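# Put phone on comic book and laptop on stand

## Task

Place the phone so it lies flat with its whole footprint on the comic book. Set the laptop, shut, onto the laptop stand with its top side upward and one of its long edges resting against the stand's lips. At the end, neither gripper may touch the phone or the laptop.

## Robot and tools

Robot: two arms, left_arm and right_arm, each ending in a two-finger gripper. The arm names do not correspond to the left or right sides of the camera images. The fingers point along the gripper's own +z axis and close along its y axis. end_effector_position is the spot between the finger pads, roughly 1 cm short of the fingertips.

Frame: all hand positions, velocities, targets and offset axes use the scene frame. Its origin is at table-top height, halfway between the two nominal arm bases. +x points out across the table, +z points up, and left_arm sits on the +y side. The real bases are displaced from their nominal spots; a BASES line, if present, gives their calibrated positions. Reported hand positions and orientations can be off by a few centimetres, more so at long reach.

execute_actions(actions, cameras): actions is a list of actions, and each action is a table of 1 to 15 rows. Every row has 14 numbers in [-1, 1] and always covers both arms: left_arm dx, dy, dz, rx, ry, rz, opening, then the same seven for right_arm. A row lasts one control step (1/30 s). If a table has fewer than 15 rows, its final row repeats until 15 steps have passed. The six pose numbers are offsets, not poses, from that arm's Hand target as it was when the action began. They run along the scene axes, and rotation turns about the Hand target's position. Scale: 1.0 equals 0.6 m of travel or 180 degrees. rx, ry, rz form a single rotation vector. Within one action, every row is measured from the same start, but each new action or call starts from the updated Hand target, so sending the same offset twice moves the hand twice. The opening is absolute: +1 is fully open (0.094 m) and -1 is shut. Sending 0 for all six pose numbers re-requests the current Hand target, which also frees an arm that is pressing on an obstacle. A 0 in the opening slot is a real command, so repeat the present opening to keep a gripper unchanged. An empty actions list simply returns the state and images. cameras picks which images return: omitted, null or ["all"] gives all; [] gives none; an unknown name invalidates the call.

move(target, speed, blend, opening_speed, blocking, cameras): target is either one 14-number row, laid out as above, or a list of up to 15 such rows. Every row is an offset from the Hand targets at the start of the move, not from the previous row. Grippers travel on straight lines, take the shorter rotation, finish together, last at least 0.5 s and are cut off at 10 s. speed is the top path speed in m/s (0.002 to 4.3, default 0.25); rotation is capped at twice that number in rad/s. Give one value or one per target. blend (metres) rounds the corners of a list. opening_speed sets how fast openings change, in units of the -1..1 scale per second, minimum 0.2; use a low value when closing on something fragile or soft. A new opening in the first row is sent immediately; openings in later rows are applied once the arm arrives and everything is still. blocking=false returns after about 0.5 s while the move continues. Paths do not avoid objects or the other arm. Faster moves overshoot and wander more and strike harder, and aiming beyond a contact presses harder. Avoid routing a hand close to its own base, which can flip the shoulder posture; go around it instead.

The move result adds a move: line giving the ending (done, off_target, moving, held, fault) and any limits. done means at rest within 10 mm and 2 degrees of the commanded pose; neither done nor off_target tells you whether anything is being touched. held means a check blocked a step or the clearance check halted the whole move. limits=paced means the sent pose was clipped.

wait(seconds): 0 to 10 s, with both arms holding their last command; it returns early if a running move ends. stop(): brakes a running move, needing some distance to do so. zoom_image(camera, region): camera is cam_head_left or cam_head_right (each 896x504 pixels); region is [x0, y0, x1, y1] in pixels from the top-left, no larger than 504 by 504, taken from that camera's latest image. finished_scene(scene): ends the scene for good; pass the current scene number, and only call it once the goal holds steadily.

Control behaviour: each step, the commanded orientation is clipped to within 40 degrees of the measured one. Hand target in results is the last command after clipping, and the next offsets start from it. Friction and weight can leave a hand resting a centimetre or more away from its target in free air; waiting does not fix this, but any new action repeats the request, and you can add the leftover distance as an offset. Very small motions might not begin at all.

Result lines: end_effector_position (m) and end_effector_quat_wxyz; Hand target; Tool commands; Joint positions (waist, shoulder, elbow, wrist pitch, wrist yaw, wrist roll, then the gripper opening in metres); Joint velocities, which read "within noise" when the arm is still; Joint torques, in N m and including the arm's own weight, with the 3rd and 4th flipping sign past ±28 N m. grip_measured shows finger opening on the -1..1 scale; with nothing held it reads up to about 2.7 mm wide, and on a firmly gripped hard part a little narrower than the part. Pressing at full force starts about 0.05 below the reading at first contact (0.11 or more for small or round items). grip_effort_nm is the gripper motor's effort, negative when closing, and stays nonzero at rest. To release, command an opening well above grip_measured.

Avoid: letting anything fall or remain off the table; dropping items or releasing them while they are moving; slamming or hitting hard; the two arms striking or squeezing each other, including one gripper closing on the other's fingers. Loose objects may occasionally get nudged by outside pushes. Holding loads, staying stretched out or pushing toward unreachable poses heats motors; a MOTOR HOT line warns at 85 °C, and at 100 °C an OVER-TEMPERATURE FAULT drops that arm for 30 to 60 s or longer.

Each tool is called after ">>>" by a JSON object that holds its "name" and its "arguments".

## Session

>>> {"name": "execute_actions", "arguments": {"actions": []}}

Scene clock: 0.00 s.
left_arm: end_effector_position=(+0.4917, +0.7724, +0.2723) grip_measured=+1.000 grip_effort_nm=n/a end_effector_quat_wxyz=(+0.538, +0.343, +0.763, +0.102) | right_arm: end_effector_position=(+0.0817, -0.5453, +0.1551) grip_measured=+1.000 grip_effort_nm=n/a end_effector_quat_wxyz=(-0.018, +0.931, +0.365, +0.017)
Joint positions: left_arm=[1.045 1.959 1.826 -0.901 1.086 1.589 0.094] | right_arm=[-1.159 1.068 0.818 -1.355 -0.035 1.239 0.094]
Joint velocities: within noise
Joint torques (N m): no reading
Motor temperatures (°C): left_arm=[23 25 27 24 28 25 28] | right_arm=[27 30 27 25 24 24 25]
Heat: left arm: hottest wrist yaw 28 °C; right arm: hottest shoulder 30 °C.
Hand target: left_arm +0.4939, +0.7763, +0.2941; +0.539, +0.352, +0.755, +0.121 | right_arm +0.0850, -0.5527, +0.1634; -0.006, +0.931, +0.366, +0.017
Tool commands: left_gripper/opening=+1.0 right_gripper/opening=+1.0

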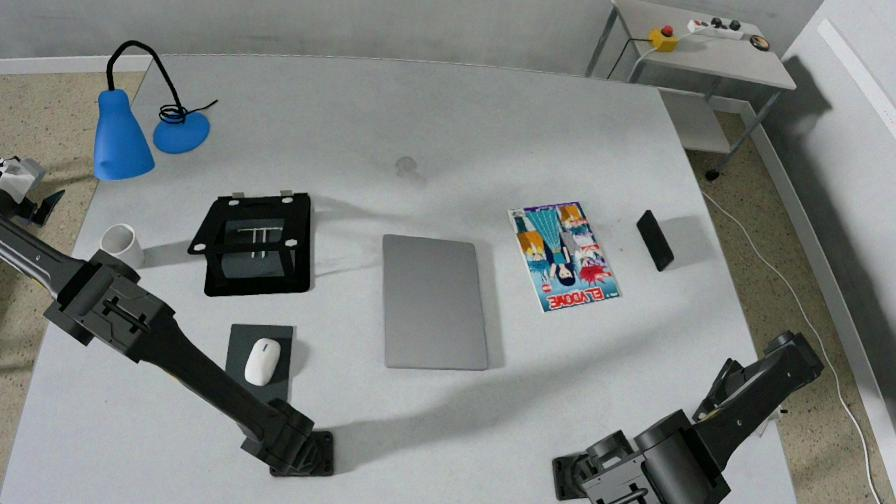

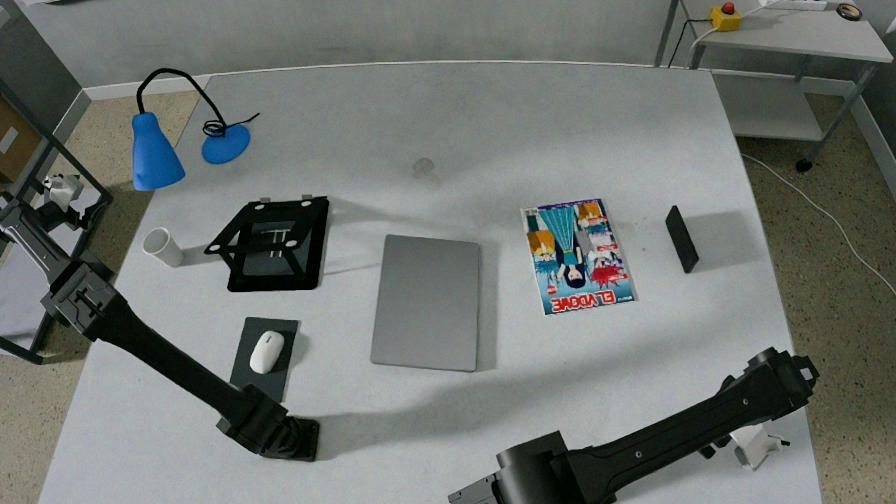

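>>> {"name": "zoom_image", "arguments": {"camera": "cam_head_left", "region": [180, 180, 330, 310]}}

>>> {"name": "zoom_image", "arguments": {"camera": "cam_head_right", "region": [190, 180, 340, 310]}}

>>> {"name": "zoom_image", "arguments": {"camera": "cam_head_left", "region": [500, 180, 720, 330]}}

>>> {"name": "zoom_image", "arguments": {"camera": "cam_head_left", "region": [370, 220, 510, 380]}}

>>> {"name": "zoom_image", "arguments": {"camera": "cam_head_right", "region": [500, 180, 720, 330]}}

>>> {"name": "zoom_image", "arguments": {"camera": "cam_head_right", "region": [360, 220, 510, 380]}}

Scaled by 3.360.

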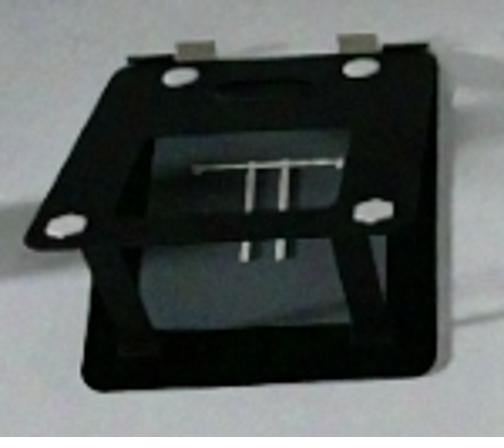

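Scaled by 3.360.

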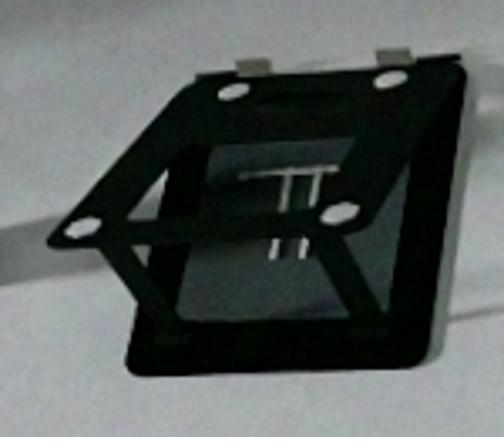

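Scaled by 2.291.

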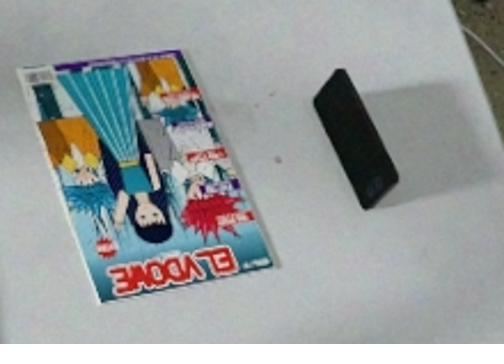

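Scaled by 3.150.

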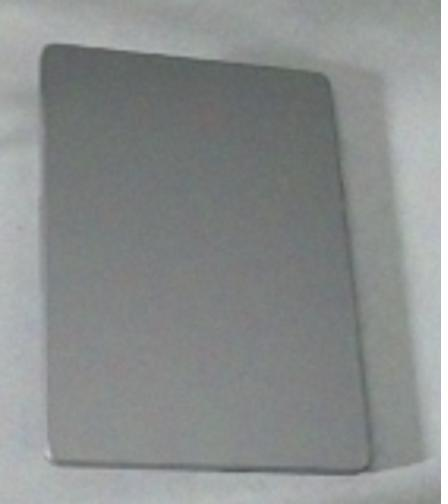

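Scaled by 2.291.

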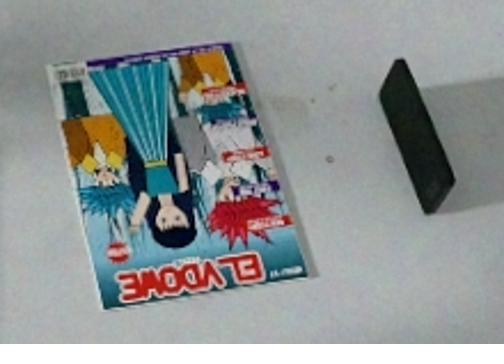

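Scaled by 3.150.

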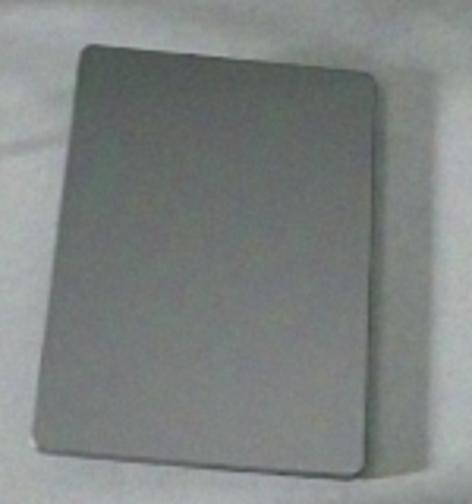

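>>> {"name": "zoom_image", "arguments": {"camera": "cam_head_right", "region": [365, 340, 415, 375]}}

>>> {"name": "zoom_image", "arguments": {"camera": "cam_head_left", "region": [460, 340, 510, 375]}}

>>> {"name": "zoom_image", "arguments": {"camera": "cam_head_left", "region": [630, 205, 680, 275]}}

>>> {"name": "zoom_image", "arguments": {"camera": "cam_head_right", "region": [660, 205, 710, 275]}}

Scaled by 10.080.

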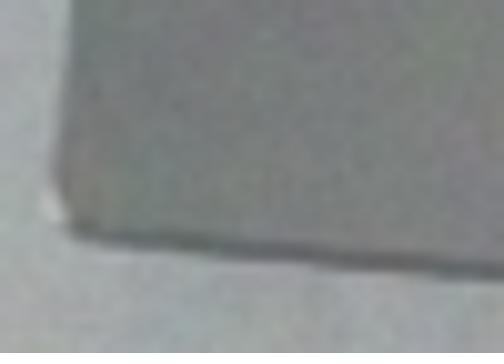

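Scaled by 10.080.

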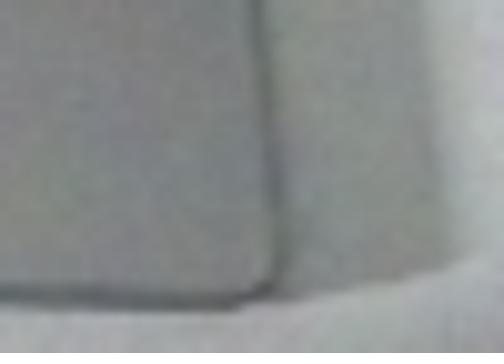

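Scaled by 7.200.

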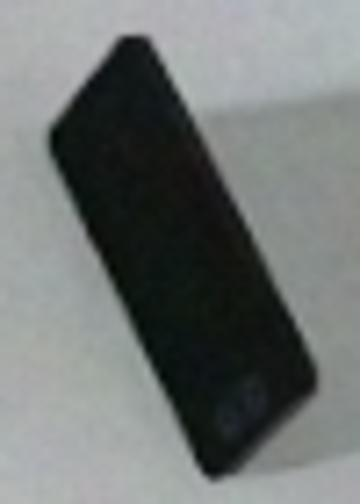

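Scaled by 7.200.

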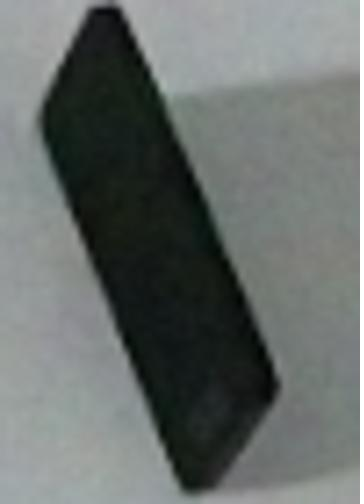

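>>> {"name": "move", "arguments": {"target": [0,0,0,0,0,0,1,0.608,0.388,0.07,0,0,0.828,1]}}

Scene clock: 59.43 s.
left_arm: end_effector_position=(+0.4917, +0.7724, +0.2723) grip_measured=+1.000 grip_effort_nm=0.027 end_effector_quat_wxyz=(+0.538, +0.343, +0.763, +0.102) | right_arm: end_effector_position=(+0.4306, -0.3238, +0.1947) grip_measured=+1.000 grip_effort_nm=-0.022 end_effector_quat_wxyz=(-0.030, -0.095, +0.995, +0.001)
Joint positions: left_arm=[1.045 1.959 1.826 -0.901 1.086 1.589 0.094] | right_arm=[-0.033 1.593 1.416 -1.453 0.006 -0.218 0.094]
Joint velocities: within noise
Joint torques (N m): left_arm=[-1.26 -23.53 13.83 1.02 0.52 -0.04] | right_arm=[1.14 -14.51 12.53 -0.29 0.07 0.07]
Motor temperatures (°C): left_arm=[23 29 32 24 28 24 27] | right_arm=[27 31 36 25 24 24 25]
Heat: left arm: hottest elbow 32 °C; right arm: hottest elbow 36 °C.
Hand target: left_arm +0.4940, +0.7763, +0.2938; +0.539, +0.352, +0.755, +0.121 | right_arm +0.4499, -0.3200, +0.2057; -0.018, -0.104, +0.994, -0.001
Off the commanded pose: left_arm 0.022 m, 3 deg | right_arm 0.022 m, 2 deg.
move: off_target (left_arm, right_arm)

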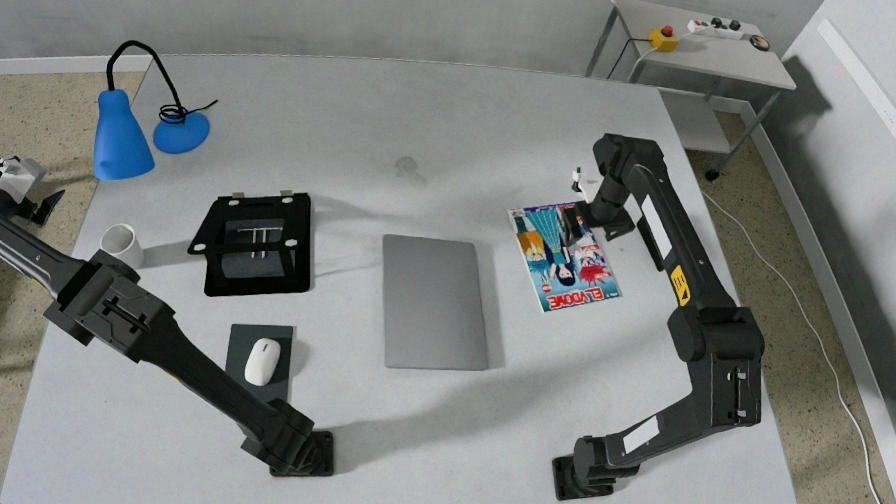

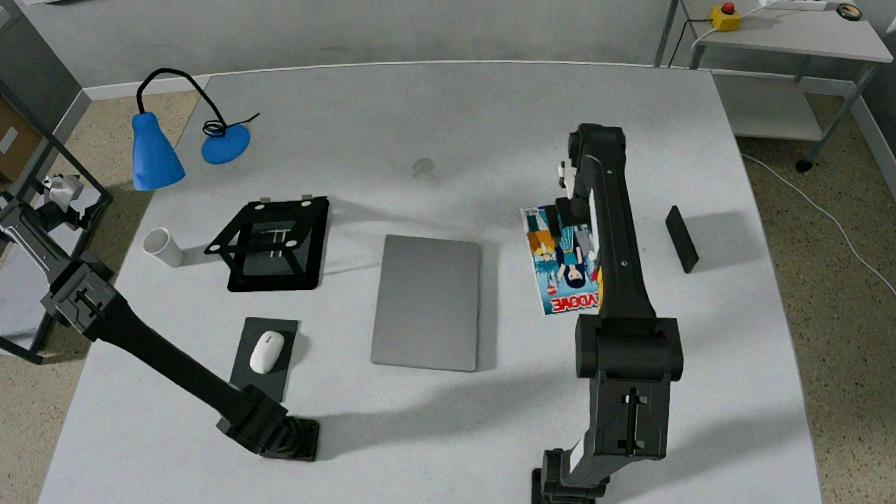

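>>> {"name": "zoom_image", "arguments": {"camera": "cam_head_left", "region": [500, 130, 720, 320]}}

>>> {"name": "zoom_image", "arguments": {"camera": "cam_head_right", "region": [500, 120, 720, 320]}}

Scaled by 2.291.

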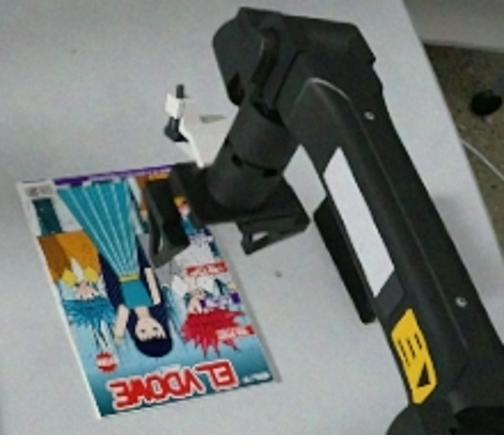

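Scaled by 2.291.

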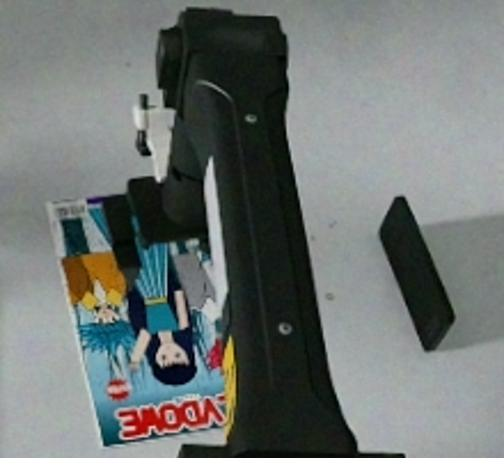

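>>> {"name": "move", "arguments": {"target": [0,0,0,0,0,0,1,0.153,-0.367,-0.093,0,0,0,1]}}

>>> {"name": "zoom_image", "arguments": {"camera": "cam_head_left", "region": [580, 150, 760, 300]}}

>>> {"name": "zoom_image", "arguments": {"camera": "cam_head_right", "region": [600, 150, 780, 300]}}

Scene clock: 123.10 s.
left_arm: end_effector_position=(+0.4917, +0.7724, +0.2723) grip_measured=+1.000 grip_effort_nm=0.022 end_effector_quat_wxyz=(+0.538, +0.343, +0.763, +0.102) | right_arm: end_effector_position=(+0.5254, -0.5343, +0.1440) grip_measured=+1.000 grip_effort_nm=-0.022 end_effector_quat_wxyz=(-0.028, -0.100, +0.995, +0.003)
Joint positions: left_arm=[1.045 1.959 1.826 -0.901 1.086 1.589 0.094] | right_arm=[-0.384 1.977 1.814 -1.459 0.021 -0.578 0.094]
Joint velocities: within noise
Joint torques (N m): left_arm=[-1.79 -23.18 13.85 1.2 0.52 -0.07] | right_arm=[0.44 -21.6 12.34 -0.51 -0.04 0.06]
Motor temperatures (°C): left_arm=[23 31 34 24 28 24 27] | right_arm=[27 32 40 25 24 23 25]
Heat: left arm: hottest elbow 34 °C; right arm: hottest elbow 40 °C.
Hand target: left_arm +0.4940, +0.7763, +0.2938; +0.539, +0.352, +0.755, +0.121 | right_arm +0.5416, -0.5400, +0.1496; -0.018, -0.104, +0.994, -0.001
Off the commanded pose: left_arm 0.022 m, 3 deg | right_arm 0.018 m, 1 deg.
move: off_target (left_arm, right_arm)

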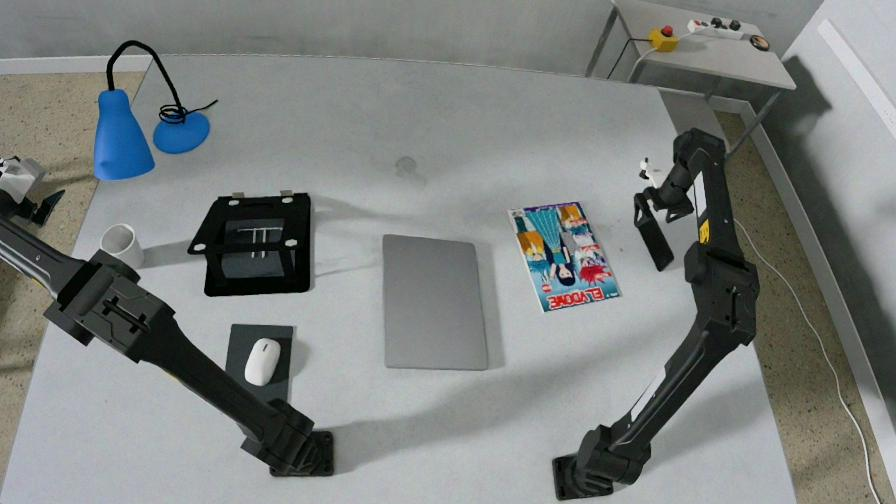

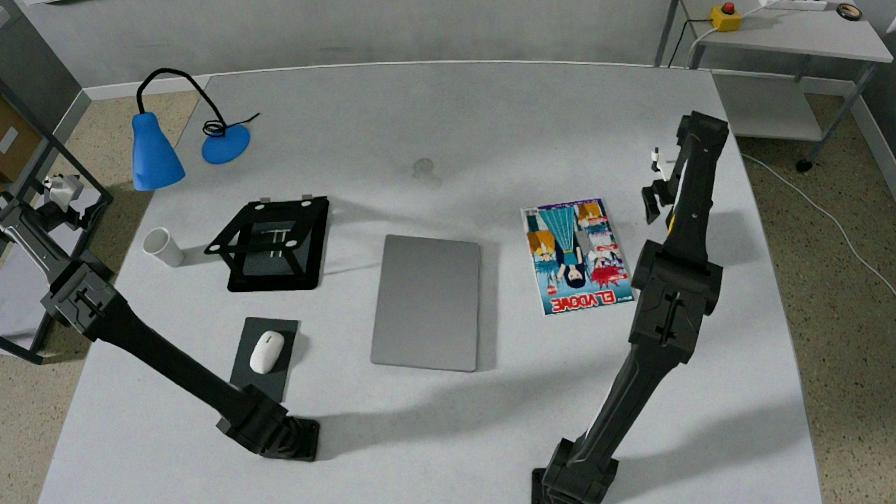

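Scaled by 2.800.

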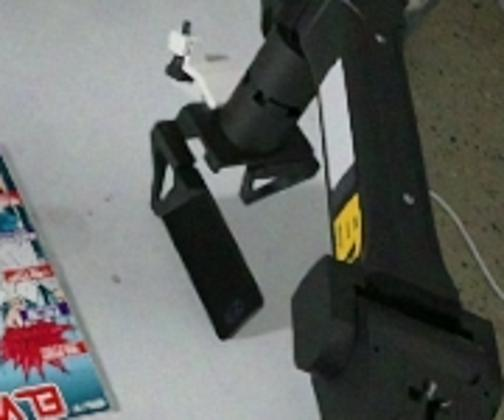

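Scaled by 2.800.

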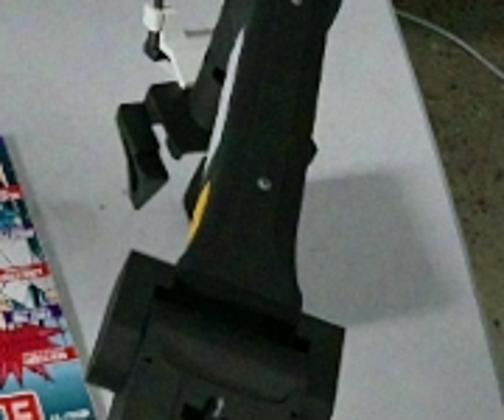

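>>> {"name": "move", "arguments": {"target": [0,0,0,0,0,0,1,0.012,-0.068,-0.03,0,0,0,1]}}

>>> {"name": "zoom_image", "arguments": {"camera": "cam_head_left", "region": [610, 170, 730, 290]}}

>>> {"name": "zoom_image", "arguments": {"camera": "cam_head_right", "region": [630, 170, 750, 290]}}

Scene clock: 130.73 s.
left_arm: end_effector_position=(+0.4917, +0.7724, +0.2723) grip_measured=+1.000 grip_effort_nm=0.022 end_effector_quat_wxyz=(+0.538, +0.343, +0.763, +0.102) | right_arm: end_effector_position=(+0.5336, -0.5721, +0.1264) grip_measured=+1.000 grip_effort_nm=-0.022 end_effector_quat_wxyz=(-0.029, -0.101, +0.994, +0.005)
Joint positions: left_arm=[1.045 1.959 1.826 -0.901 1.086 1.589 0.094] | right_arm=[-0.436 2.052 1.886 -1.459 0.021 -0.633 0.094]
Joint velocities: within noise
Joint torques (N m): left_arm=[-1.32 -23.77 13.71 1.14 0.5 -0.05] | right_arm=[0.21 -22.01 12.64 -0.18 0 0.09]
Motor temperatures (°C): left_arm=[23 31 34 24 28 24 27] | right_arm=[27 32 41 25 24 23 25]
Heat: left arm: hottest elbow 34 °C; right arm: hottest elbow 41 °C.
Hand target: left_arm +0.4939, +0.7763, +0.2941; +0.539, +0.352, +0.755, +0.121 | right_arm +0.5488, -0.5810, +0.1318; -0.018, -0.104, +0.994, -0.001
Off the commanded pose: left_arm 0.022 m, 3 deg | right_arm 0.018 m, 1 deg.
move: off_target (left_arm, right_arm)

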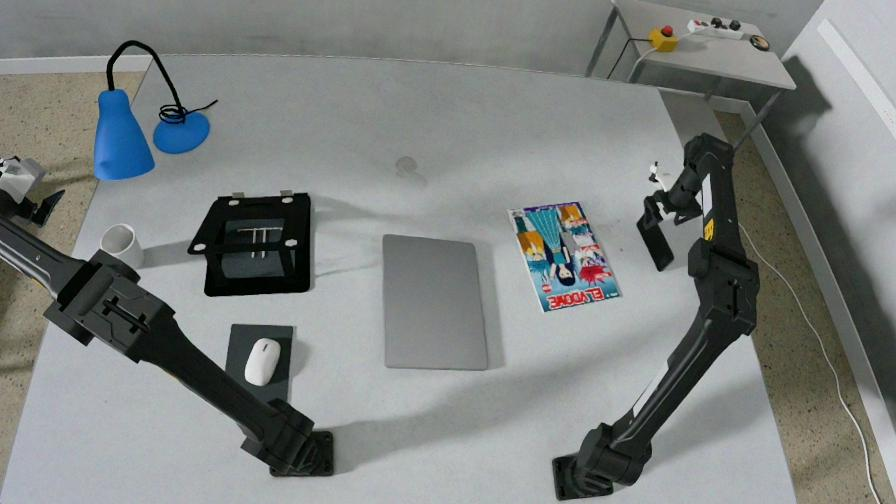

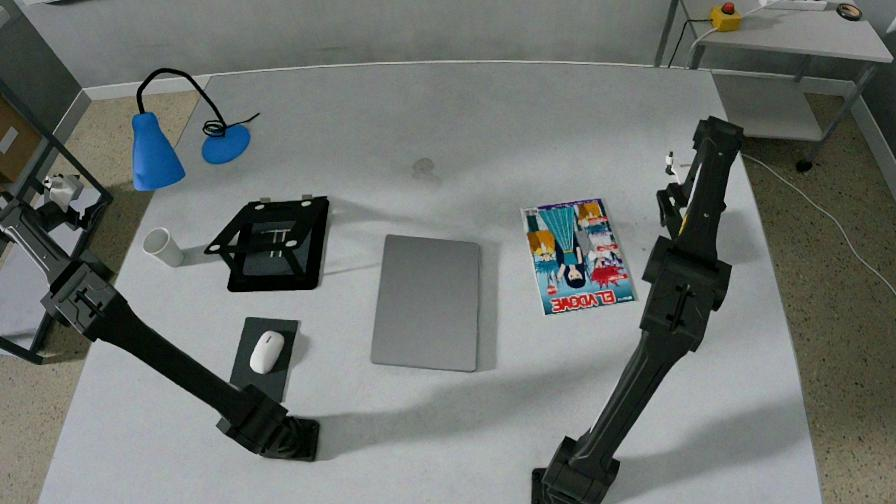

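Scaled by 4.200.

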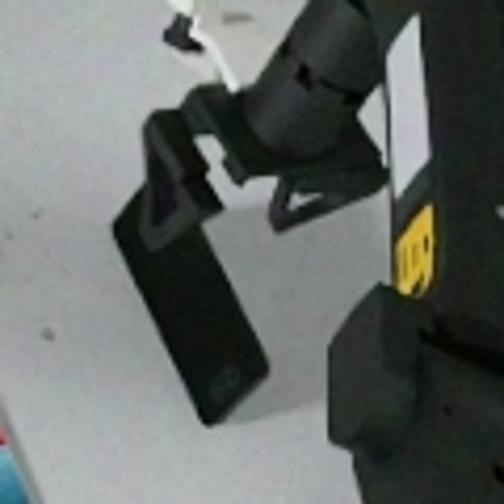

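Scaled by 4.200.

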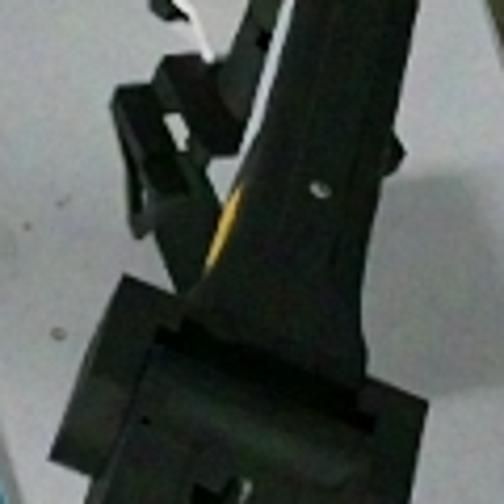

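>>> {"name": "move", "arguments": {"target": [0,0,0,0,0,0,1,0.013,-0.025,-0.058,0,0,0,1]}}

>>> {"name": "zoom_image", "arguments": {"camera": "cam_head_left", "region": [610, 170, 730, 290]}}

>>> {"name": "zoom_image", "arguments": {"camera": "cam_head_right", "region": [630, 170, 750, 290]}}

Scene clock: 137.83 s.
left_arm: end_effector_position=(+0.4917, +0.7724, +0.2723) grip_measured=+1.000 grip_effort_nm=0.022 end_effector_quat_wxyz=(+0.538, +0.343, +0.763, +0.102) | right_arm: end_effector_position=(+0.5399, -0.5793, +0.0894) grip_measured=+1.000 grip_effort_nm=-0.017 end_effector_quat_wxyz=(-0.038, -0.106, +0.994, +0.011)
Joint positions: left_arm=[1.045 1.959 1.826 -0.901 1.086 1.589 0.094] | right_arm=[-0.442 2.114 1.889 -1.422 0.021 -0.649 0.094]
Joint velocities: within noise
Joint torques (N m): left_arm=[-1.26 -23.71 13.65 1.07 0.51 -0.01] | right_arm=[-0.44 -23.65 12.14 0.32 0.03 0.06]
Motor temperatures (°C): left_arm=[23 31 34 24 28 24 27] | right_arm=[27 32 41 25 24 23 25]
Heat: left arm: hottest elbow 34 °C; right arm: hottest elbow 41 °C.
Hand target: left_arm +0.4939, +0.7763, +0.2941; +0.539, +0.352, +0.755, +0.121 | right_arm +0.5565, -0.5959, +0.0968; -0.018, -0.104, +0.994, -0.001
Off the commanded pose: left_arm 0.022 m, 3 deg | right_arm 0.025 m, 3 deg.
move: off_target (left_arm, right_arm)

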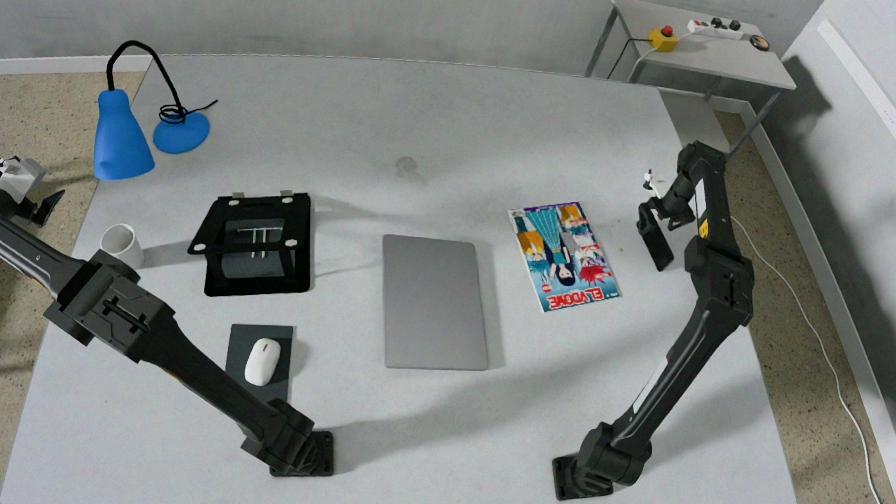

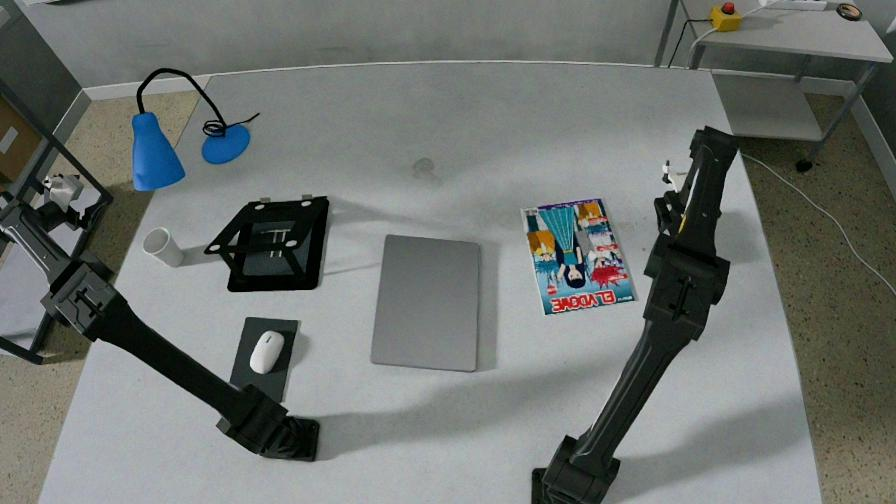

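Scaled by 4.200.

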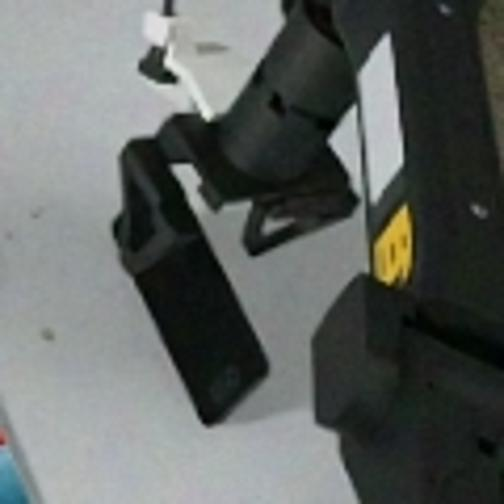

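Scaled by 4.200.

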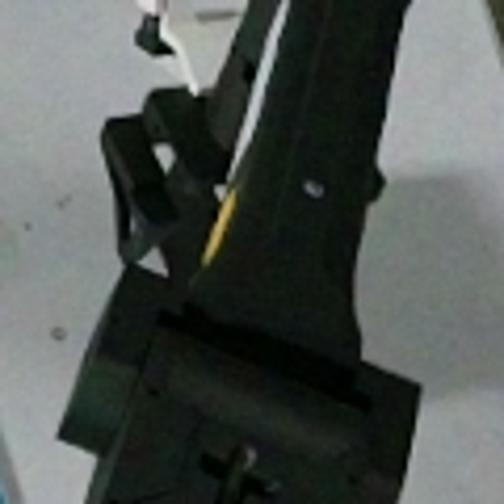

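>>> {"name": "move", "arguments": {"target": [[0,0,0,0,0,0,1,0,-0.02,0,0,0,0,1],[0,0,0,0,0,0,1,0,-0.02,-0.06,0,0,0,1]]}}

>>> {"name": "zoom_image", "arguments": {"camera": "cam_head_left", "region": [610, 170, 730, 290]}}

>>> {"name": "zoom_image", "arguments": {"camera": "cam_head_right", "region": [630, 170, 750, 290]}}

Scene clock: 142.03 s.
left_arm: end_effector_position=(+0.4917, +0.7724, +0.2723) grip_measured=+1.000 grip_effort_nm=0.027 end_effector_quat_wxyz=(+0.538, +0.343, +0.763, +0.102) | right_arm: end_effector_position=(+0.5510, -0.5992, +0.0707) grip_measured=+1.000 grip_effort_nm=-0.022 end_effector_quat_wxyz=(-0.020, -0.104, +0.994, +0.000)
Joint positions: left_arm=[1.045 1.959 1.826 -0.901 1.086 1.589 0.094] | right_arm=[-0.463 2.151 1.903 -1.356 0.021 -0.666 0.094]
Joint velocities: within noise
Joint torques (N m): left_arm=[-1.14 -23.82 13.82 1.32 0.5 -0.02] | right_arm=[-0.21 -23.47 9.65 0.43 0.03 0.08]
Motor temperatures (°C): left_arm=[23 31 34 24 28 24 27] | right_arm=[27 33 42 25 24 23 25]
Heat: left arm: hottest elbow 34 °C; right arm: hottest elbow 42 °C.
Hand target: left_arm +0.4939, +0.7763, +0.2941; +0.539, +0.352, +0.755, +0.121 | right_arm +0.5565, -0.6080, +0.0609; -0.018, -0.104, +0.994, -0.001
Off the commanded pose: left_arm 0.022 m, 3 deg | right_arm 0.014 m, 0 deg.
move: off_target (left_arm, right_arm)

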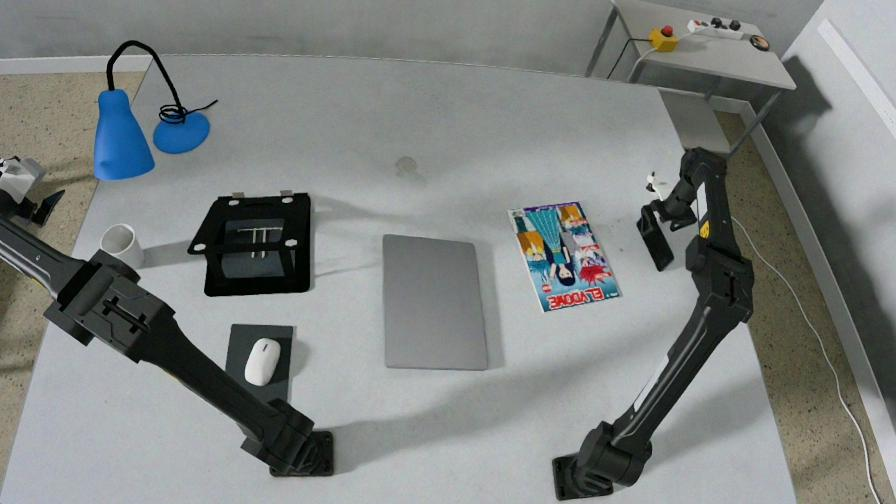

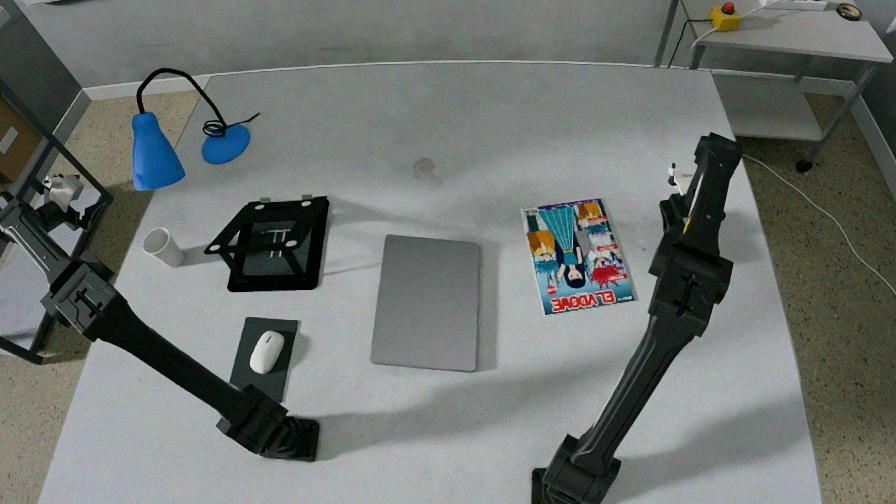

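Scaled by 4.200.

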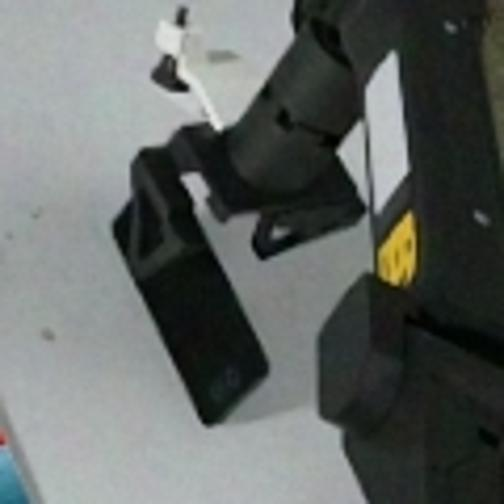

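Scaled by 4.200.

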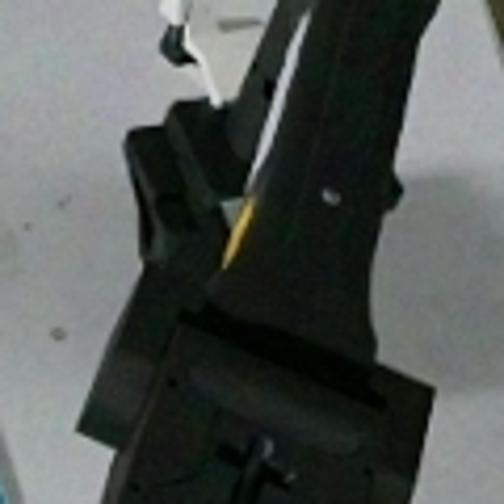

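>>> {"name": "move", "arguments": {"target": [0,0,0,0,0,0,1,-0.015,0,-0.04,0,0,0,1], "cameras": []}}

Scene clock: 145.13 s.
left_arm: end_effector_position=(+0.4918, +0.7724, +0.2720) grip_measured=+1.000 grip_effort_nm=0.027 end_effector_quat_wxyz=(+0.538, +0.343, +0.763, +0.102) | right_arm: end_effector_position=(+0.5539, -0.6015, +0.0572) grip_measured=+1.000 grip_effort_nm=-0.022 end_effector_quat_wxyz=(-0.007, -0.106, +0.994, -0.008)
Joint positions: left_arm=[1.045 1.959 1.826 -0.901 1.086 1.589 0.094] | right_arm=[-0.464 2.151 1.867 -1.29 0.021 -0.671 0.094]
Joint velocities: within noise
Joint torques (N m): left_arm=[-1.96 -22.65 13.59 1.03 0.49 -0.03] | right_arm=[-0.5 -23.3 7.19 0.46 0.02 0.11]
Motor temperatures (°C): left_arm=[23 31 34 24 28 24 27] | right_arm=[27 34 41 25 24 23 25]
Heat: left arm: hottest elbow 34 °C; right arm: hottest elbow 41 °C.
Hand target: left_arm +0.4939, +0.7763, +0.2941; +0.539, +0.352, +0.755, +0.121 | right_arm +0.5475, -0.6080, +0.0369; -0.018, -0.104, +0.994, -0.001
Off the commanded pose: left_arm 0.023 m, 3 deg | right_arm 0.022 m, 1 deg.
move: off_target (left_arm, right_arm)
No camera images: "cameras" was empty.

>>> {"name": "move", "arguments": {"target": [0,0,0,0,0,0,1,0,0,0,0,0,0,-0.9], "opening_speed": 0.6}}

>>> {"name": "zoom_image", "arguments": {"camera": "cam_head_left", "region": [610, 170, 730, 290]}}

Scene clock: 151.13 s.
left_arm: end_effector_position=(+0.4917, +0.7724, +0.2723) grip_measured=+1.000 grip_effort_nm=0.022 end_effector_quat_wxyz=(+0.538, +0.343, +0.763, +0.102) | right_arm: end_effector_position=(+0.5540, -0.6016, +0.0572) grip_measured=-0.839 grip_effort_nm=-0.974 end_effector_quat_wxyz=(-0.007, -0.107, +0.994, -0.008)
Joint positions: left_arm=[1.045 1.959 1.826 -0.901 1.086 1.589 0.094] | right_arm=[-0.464 2.151 1.867 -1.29 0.02 -0.673 0.008]
Joint velocities: within noise
Joint torques (N m): left_arm=[-1.67 -24.06 13.65 0.99 0.56 -0.05] | right_arm=[-0.44 -23.41 7.19 0.49 0.06 0.08]
Motor temperatures (°C): left_arm=[23 31 35 24 28 24 27] | right_arm=[27 34 41 25 24 23 25]
Heat: left arm: hottest elbow 35 °C; right arm: hottest elbow 41 °C.
Hand target: left_arm +0.4939, +0.7763, +0.2941; +0.539, +0.352, +0.755, +0.121 | right_arm +0.5476, -0.6080, +0.0369; -0.018, -0.104, +0.994, -0.001
Off the commanded pose: left_arm 0.022 m, 3 deg | right_arm 0.022 m, 2 deg.
move: off_target (left_arm, right_arm)

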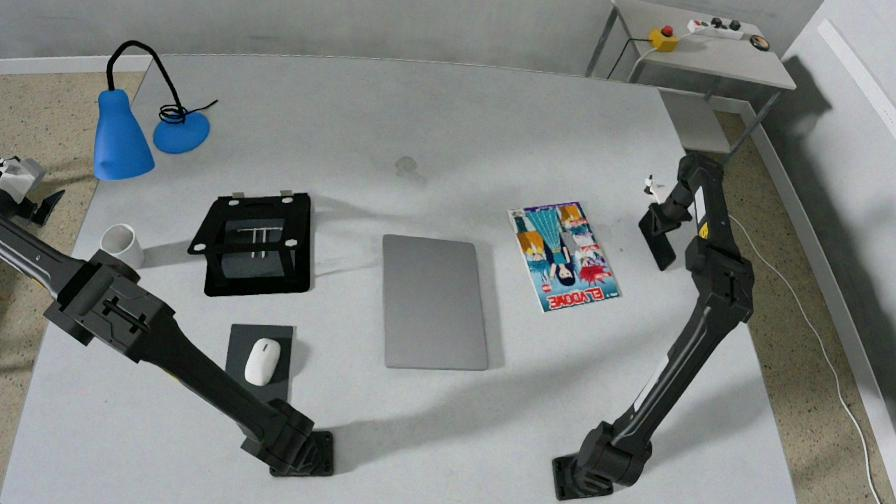

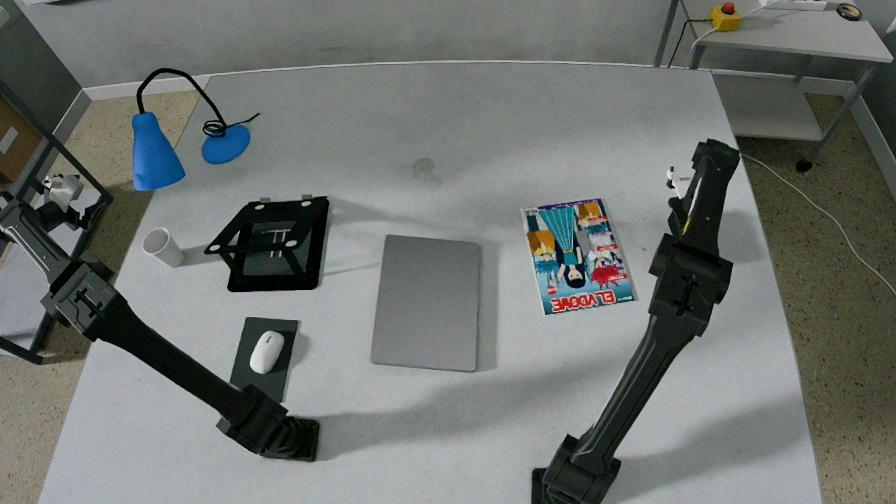

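Scaled by 4.200.

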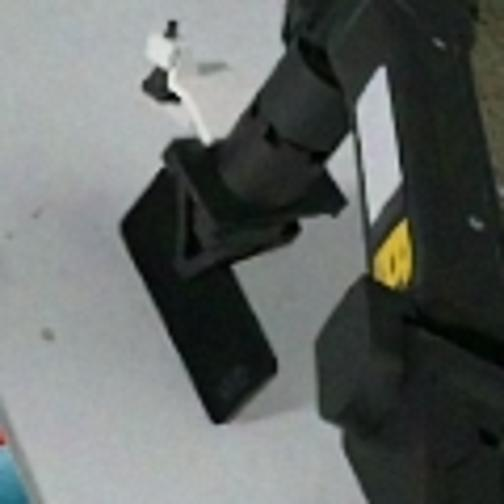

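>>> {"name": "move", "arguments": {"target": [[0,0,0,0,0,0,1,0,0,0.15,0,0,0,-0.9],[0,0,0,0,0,0,1,-0.12,0.48,0.3,0,0,-0.494,-0.9]], "blend": [0.04,0]}}

>>> {"name": "zoom_image", "arguments": {"camera": "cam_head_left", "region": [480, 130, 680, 330]}}

>>> {"name": "zoom_image", "arguments": {"camera": "cam_head_right", "region": [480, 130, 680, 330]}}

Scene clock: 168.23 s.
left_arm: end_effector_position=(+0.4917, +0.7724, +0.2723) grip_measured=+1.000 grip_effort_nm=0.022 end_effector_quat_wxyz=(+0.538, +0.343, +0.763, +0.102) | right_arm: end_effector_position=(+0.4829, -0.3242, +0.2049) grip_measured=-0.842 grip_effort_nm=-1.038 end_effector_quat_wxyz=(-0.019, +0.622, +0.782, +0.008)
Joint positions: left_arm=[1.045 1.959 1.826 -0.901 1.086 1.589 0.094] | right_arm=[-0.046 1.7 1.577 -1.469 -0.036 1.303 0.007]
Joint velocities: within noise
Joint torques (N m): left_arm=[-1.14 -23.36 13.7 1.22 0.54 -0.01] | right_arm=[1.03 -21.19 7.58 -0.28 0.11 0.26]
Motor temperatures (°C): left_arm=[23 31 35 24 28 24 27] | right_arm=[27 36 40 25 24 23 26]
Heat: left arm: hottest elbow 35 °C; right arm: hottest elbow 40 °C.
Hand target: left_arm +0.4939, +0.7763, +0.2941; +0.539, +0.352, +0.755, +0.121 | right_arm +0.4756, -0.3199, +0.2168; -0.014, +0.622, +0.783, +0.011
Off the commanded pose: left_arm 0.022 m, 3 deg | right_arm 0.015 m, 1 deg.
move: off_target (left_arm, right_arm)

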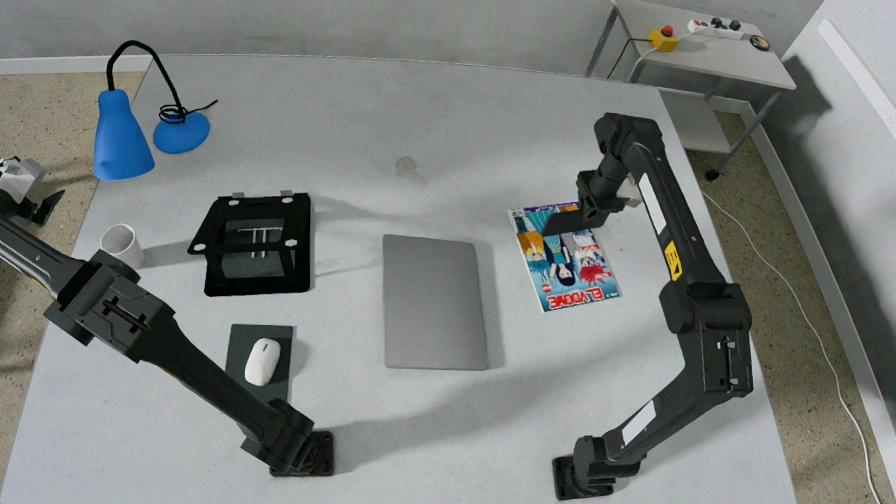

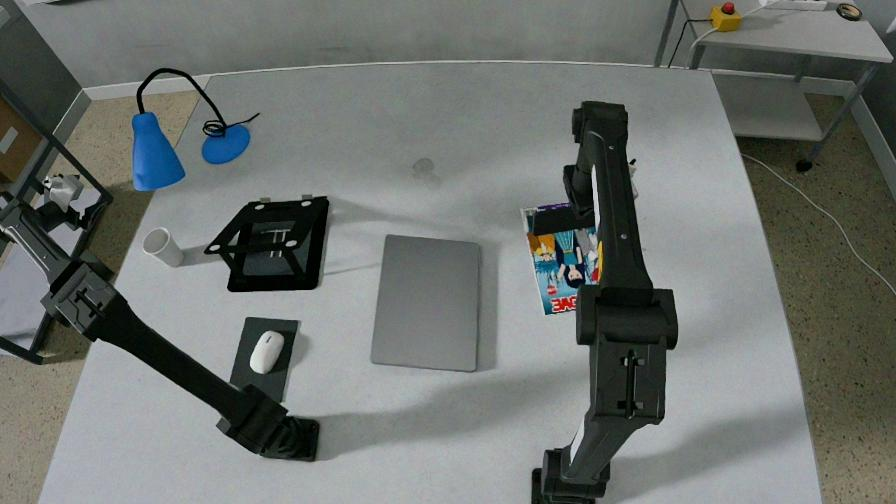

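Scaled by 2.520.

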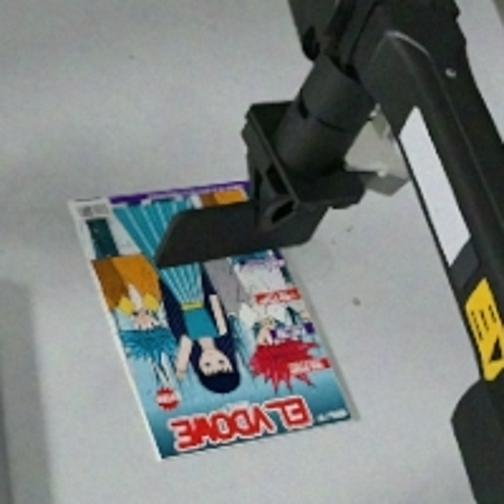

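Scaled by 2.520.

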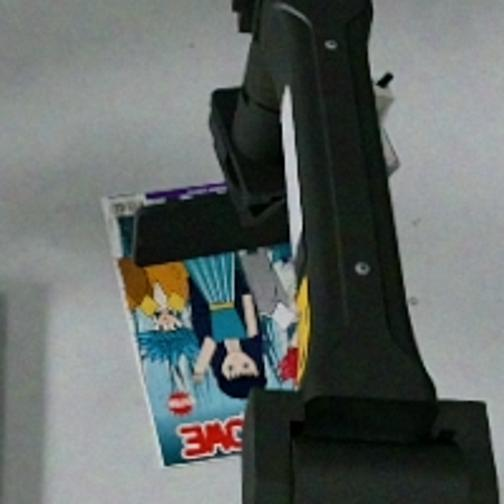

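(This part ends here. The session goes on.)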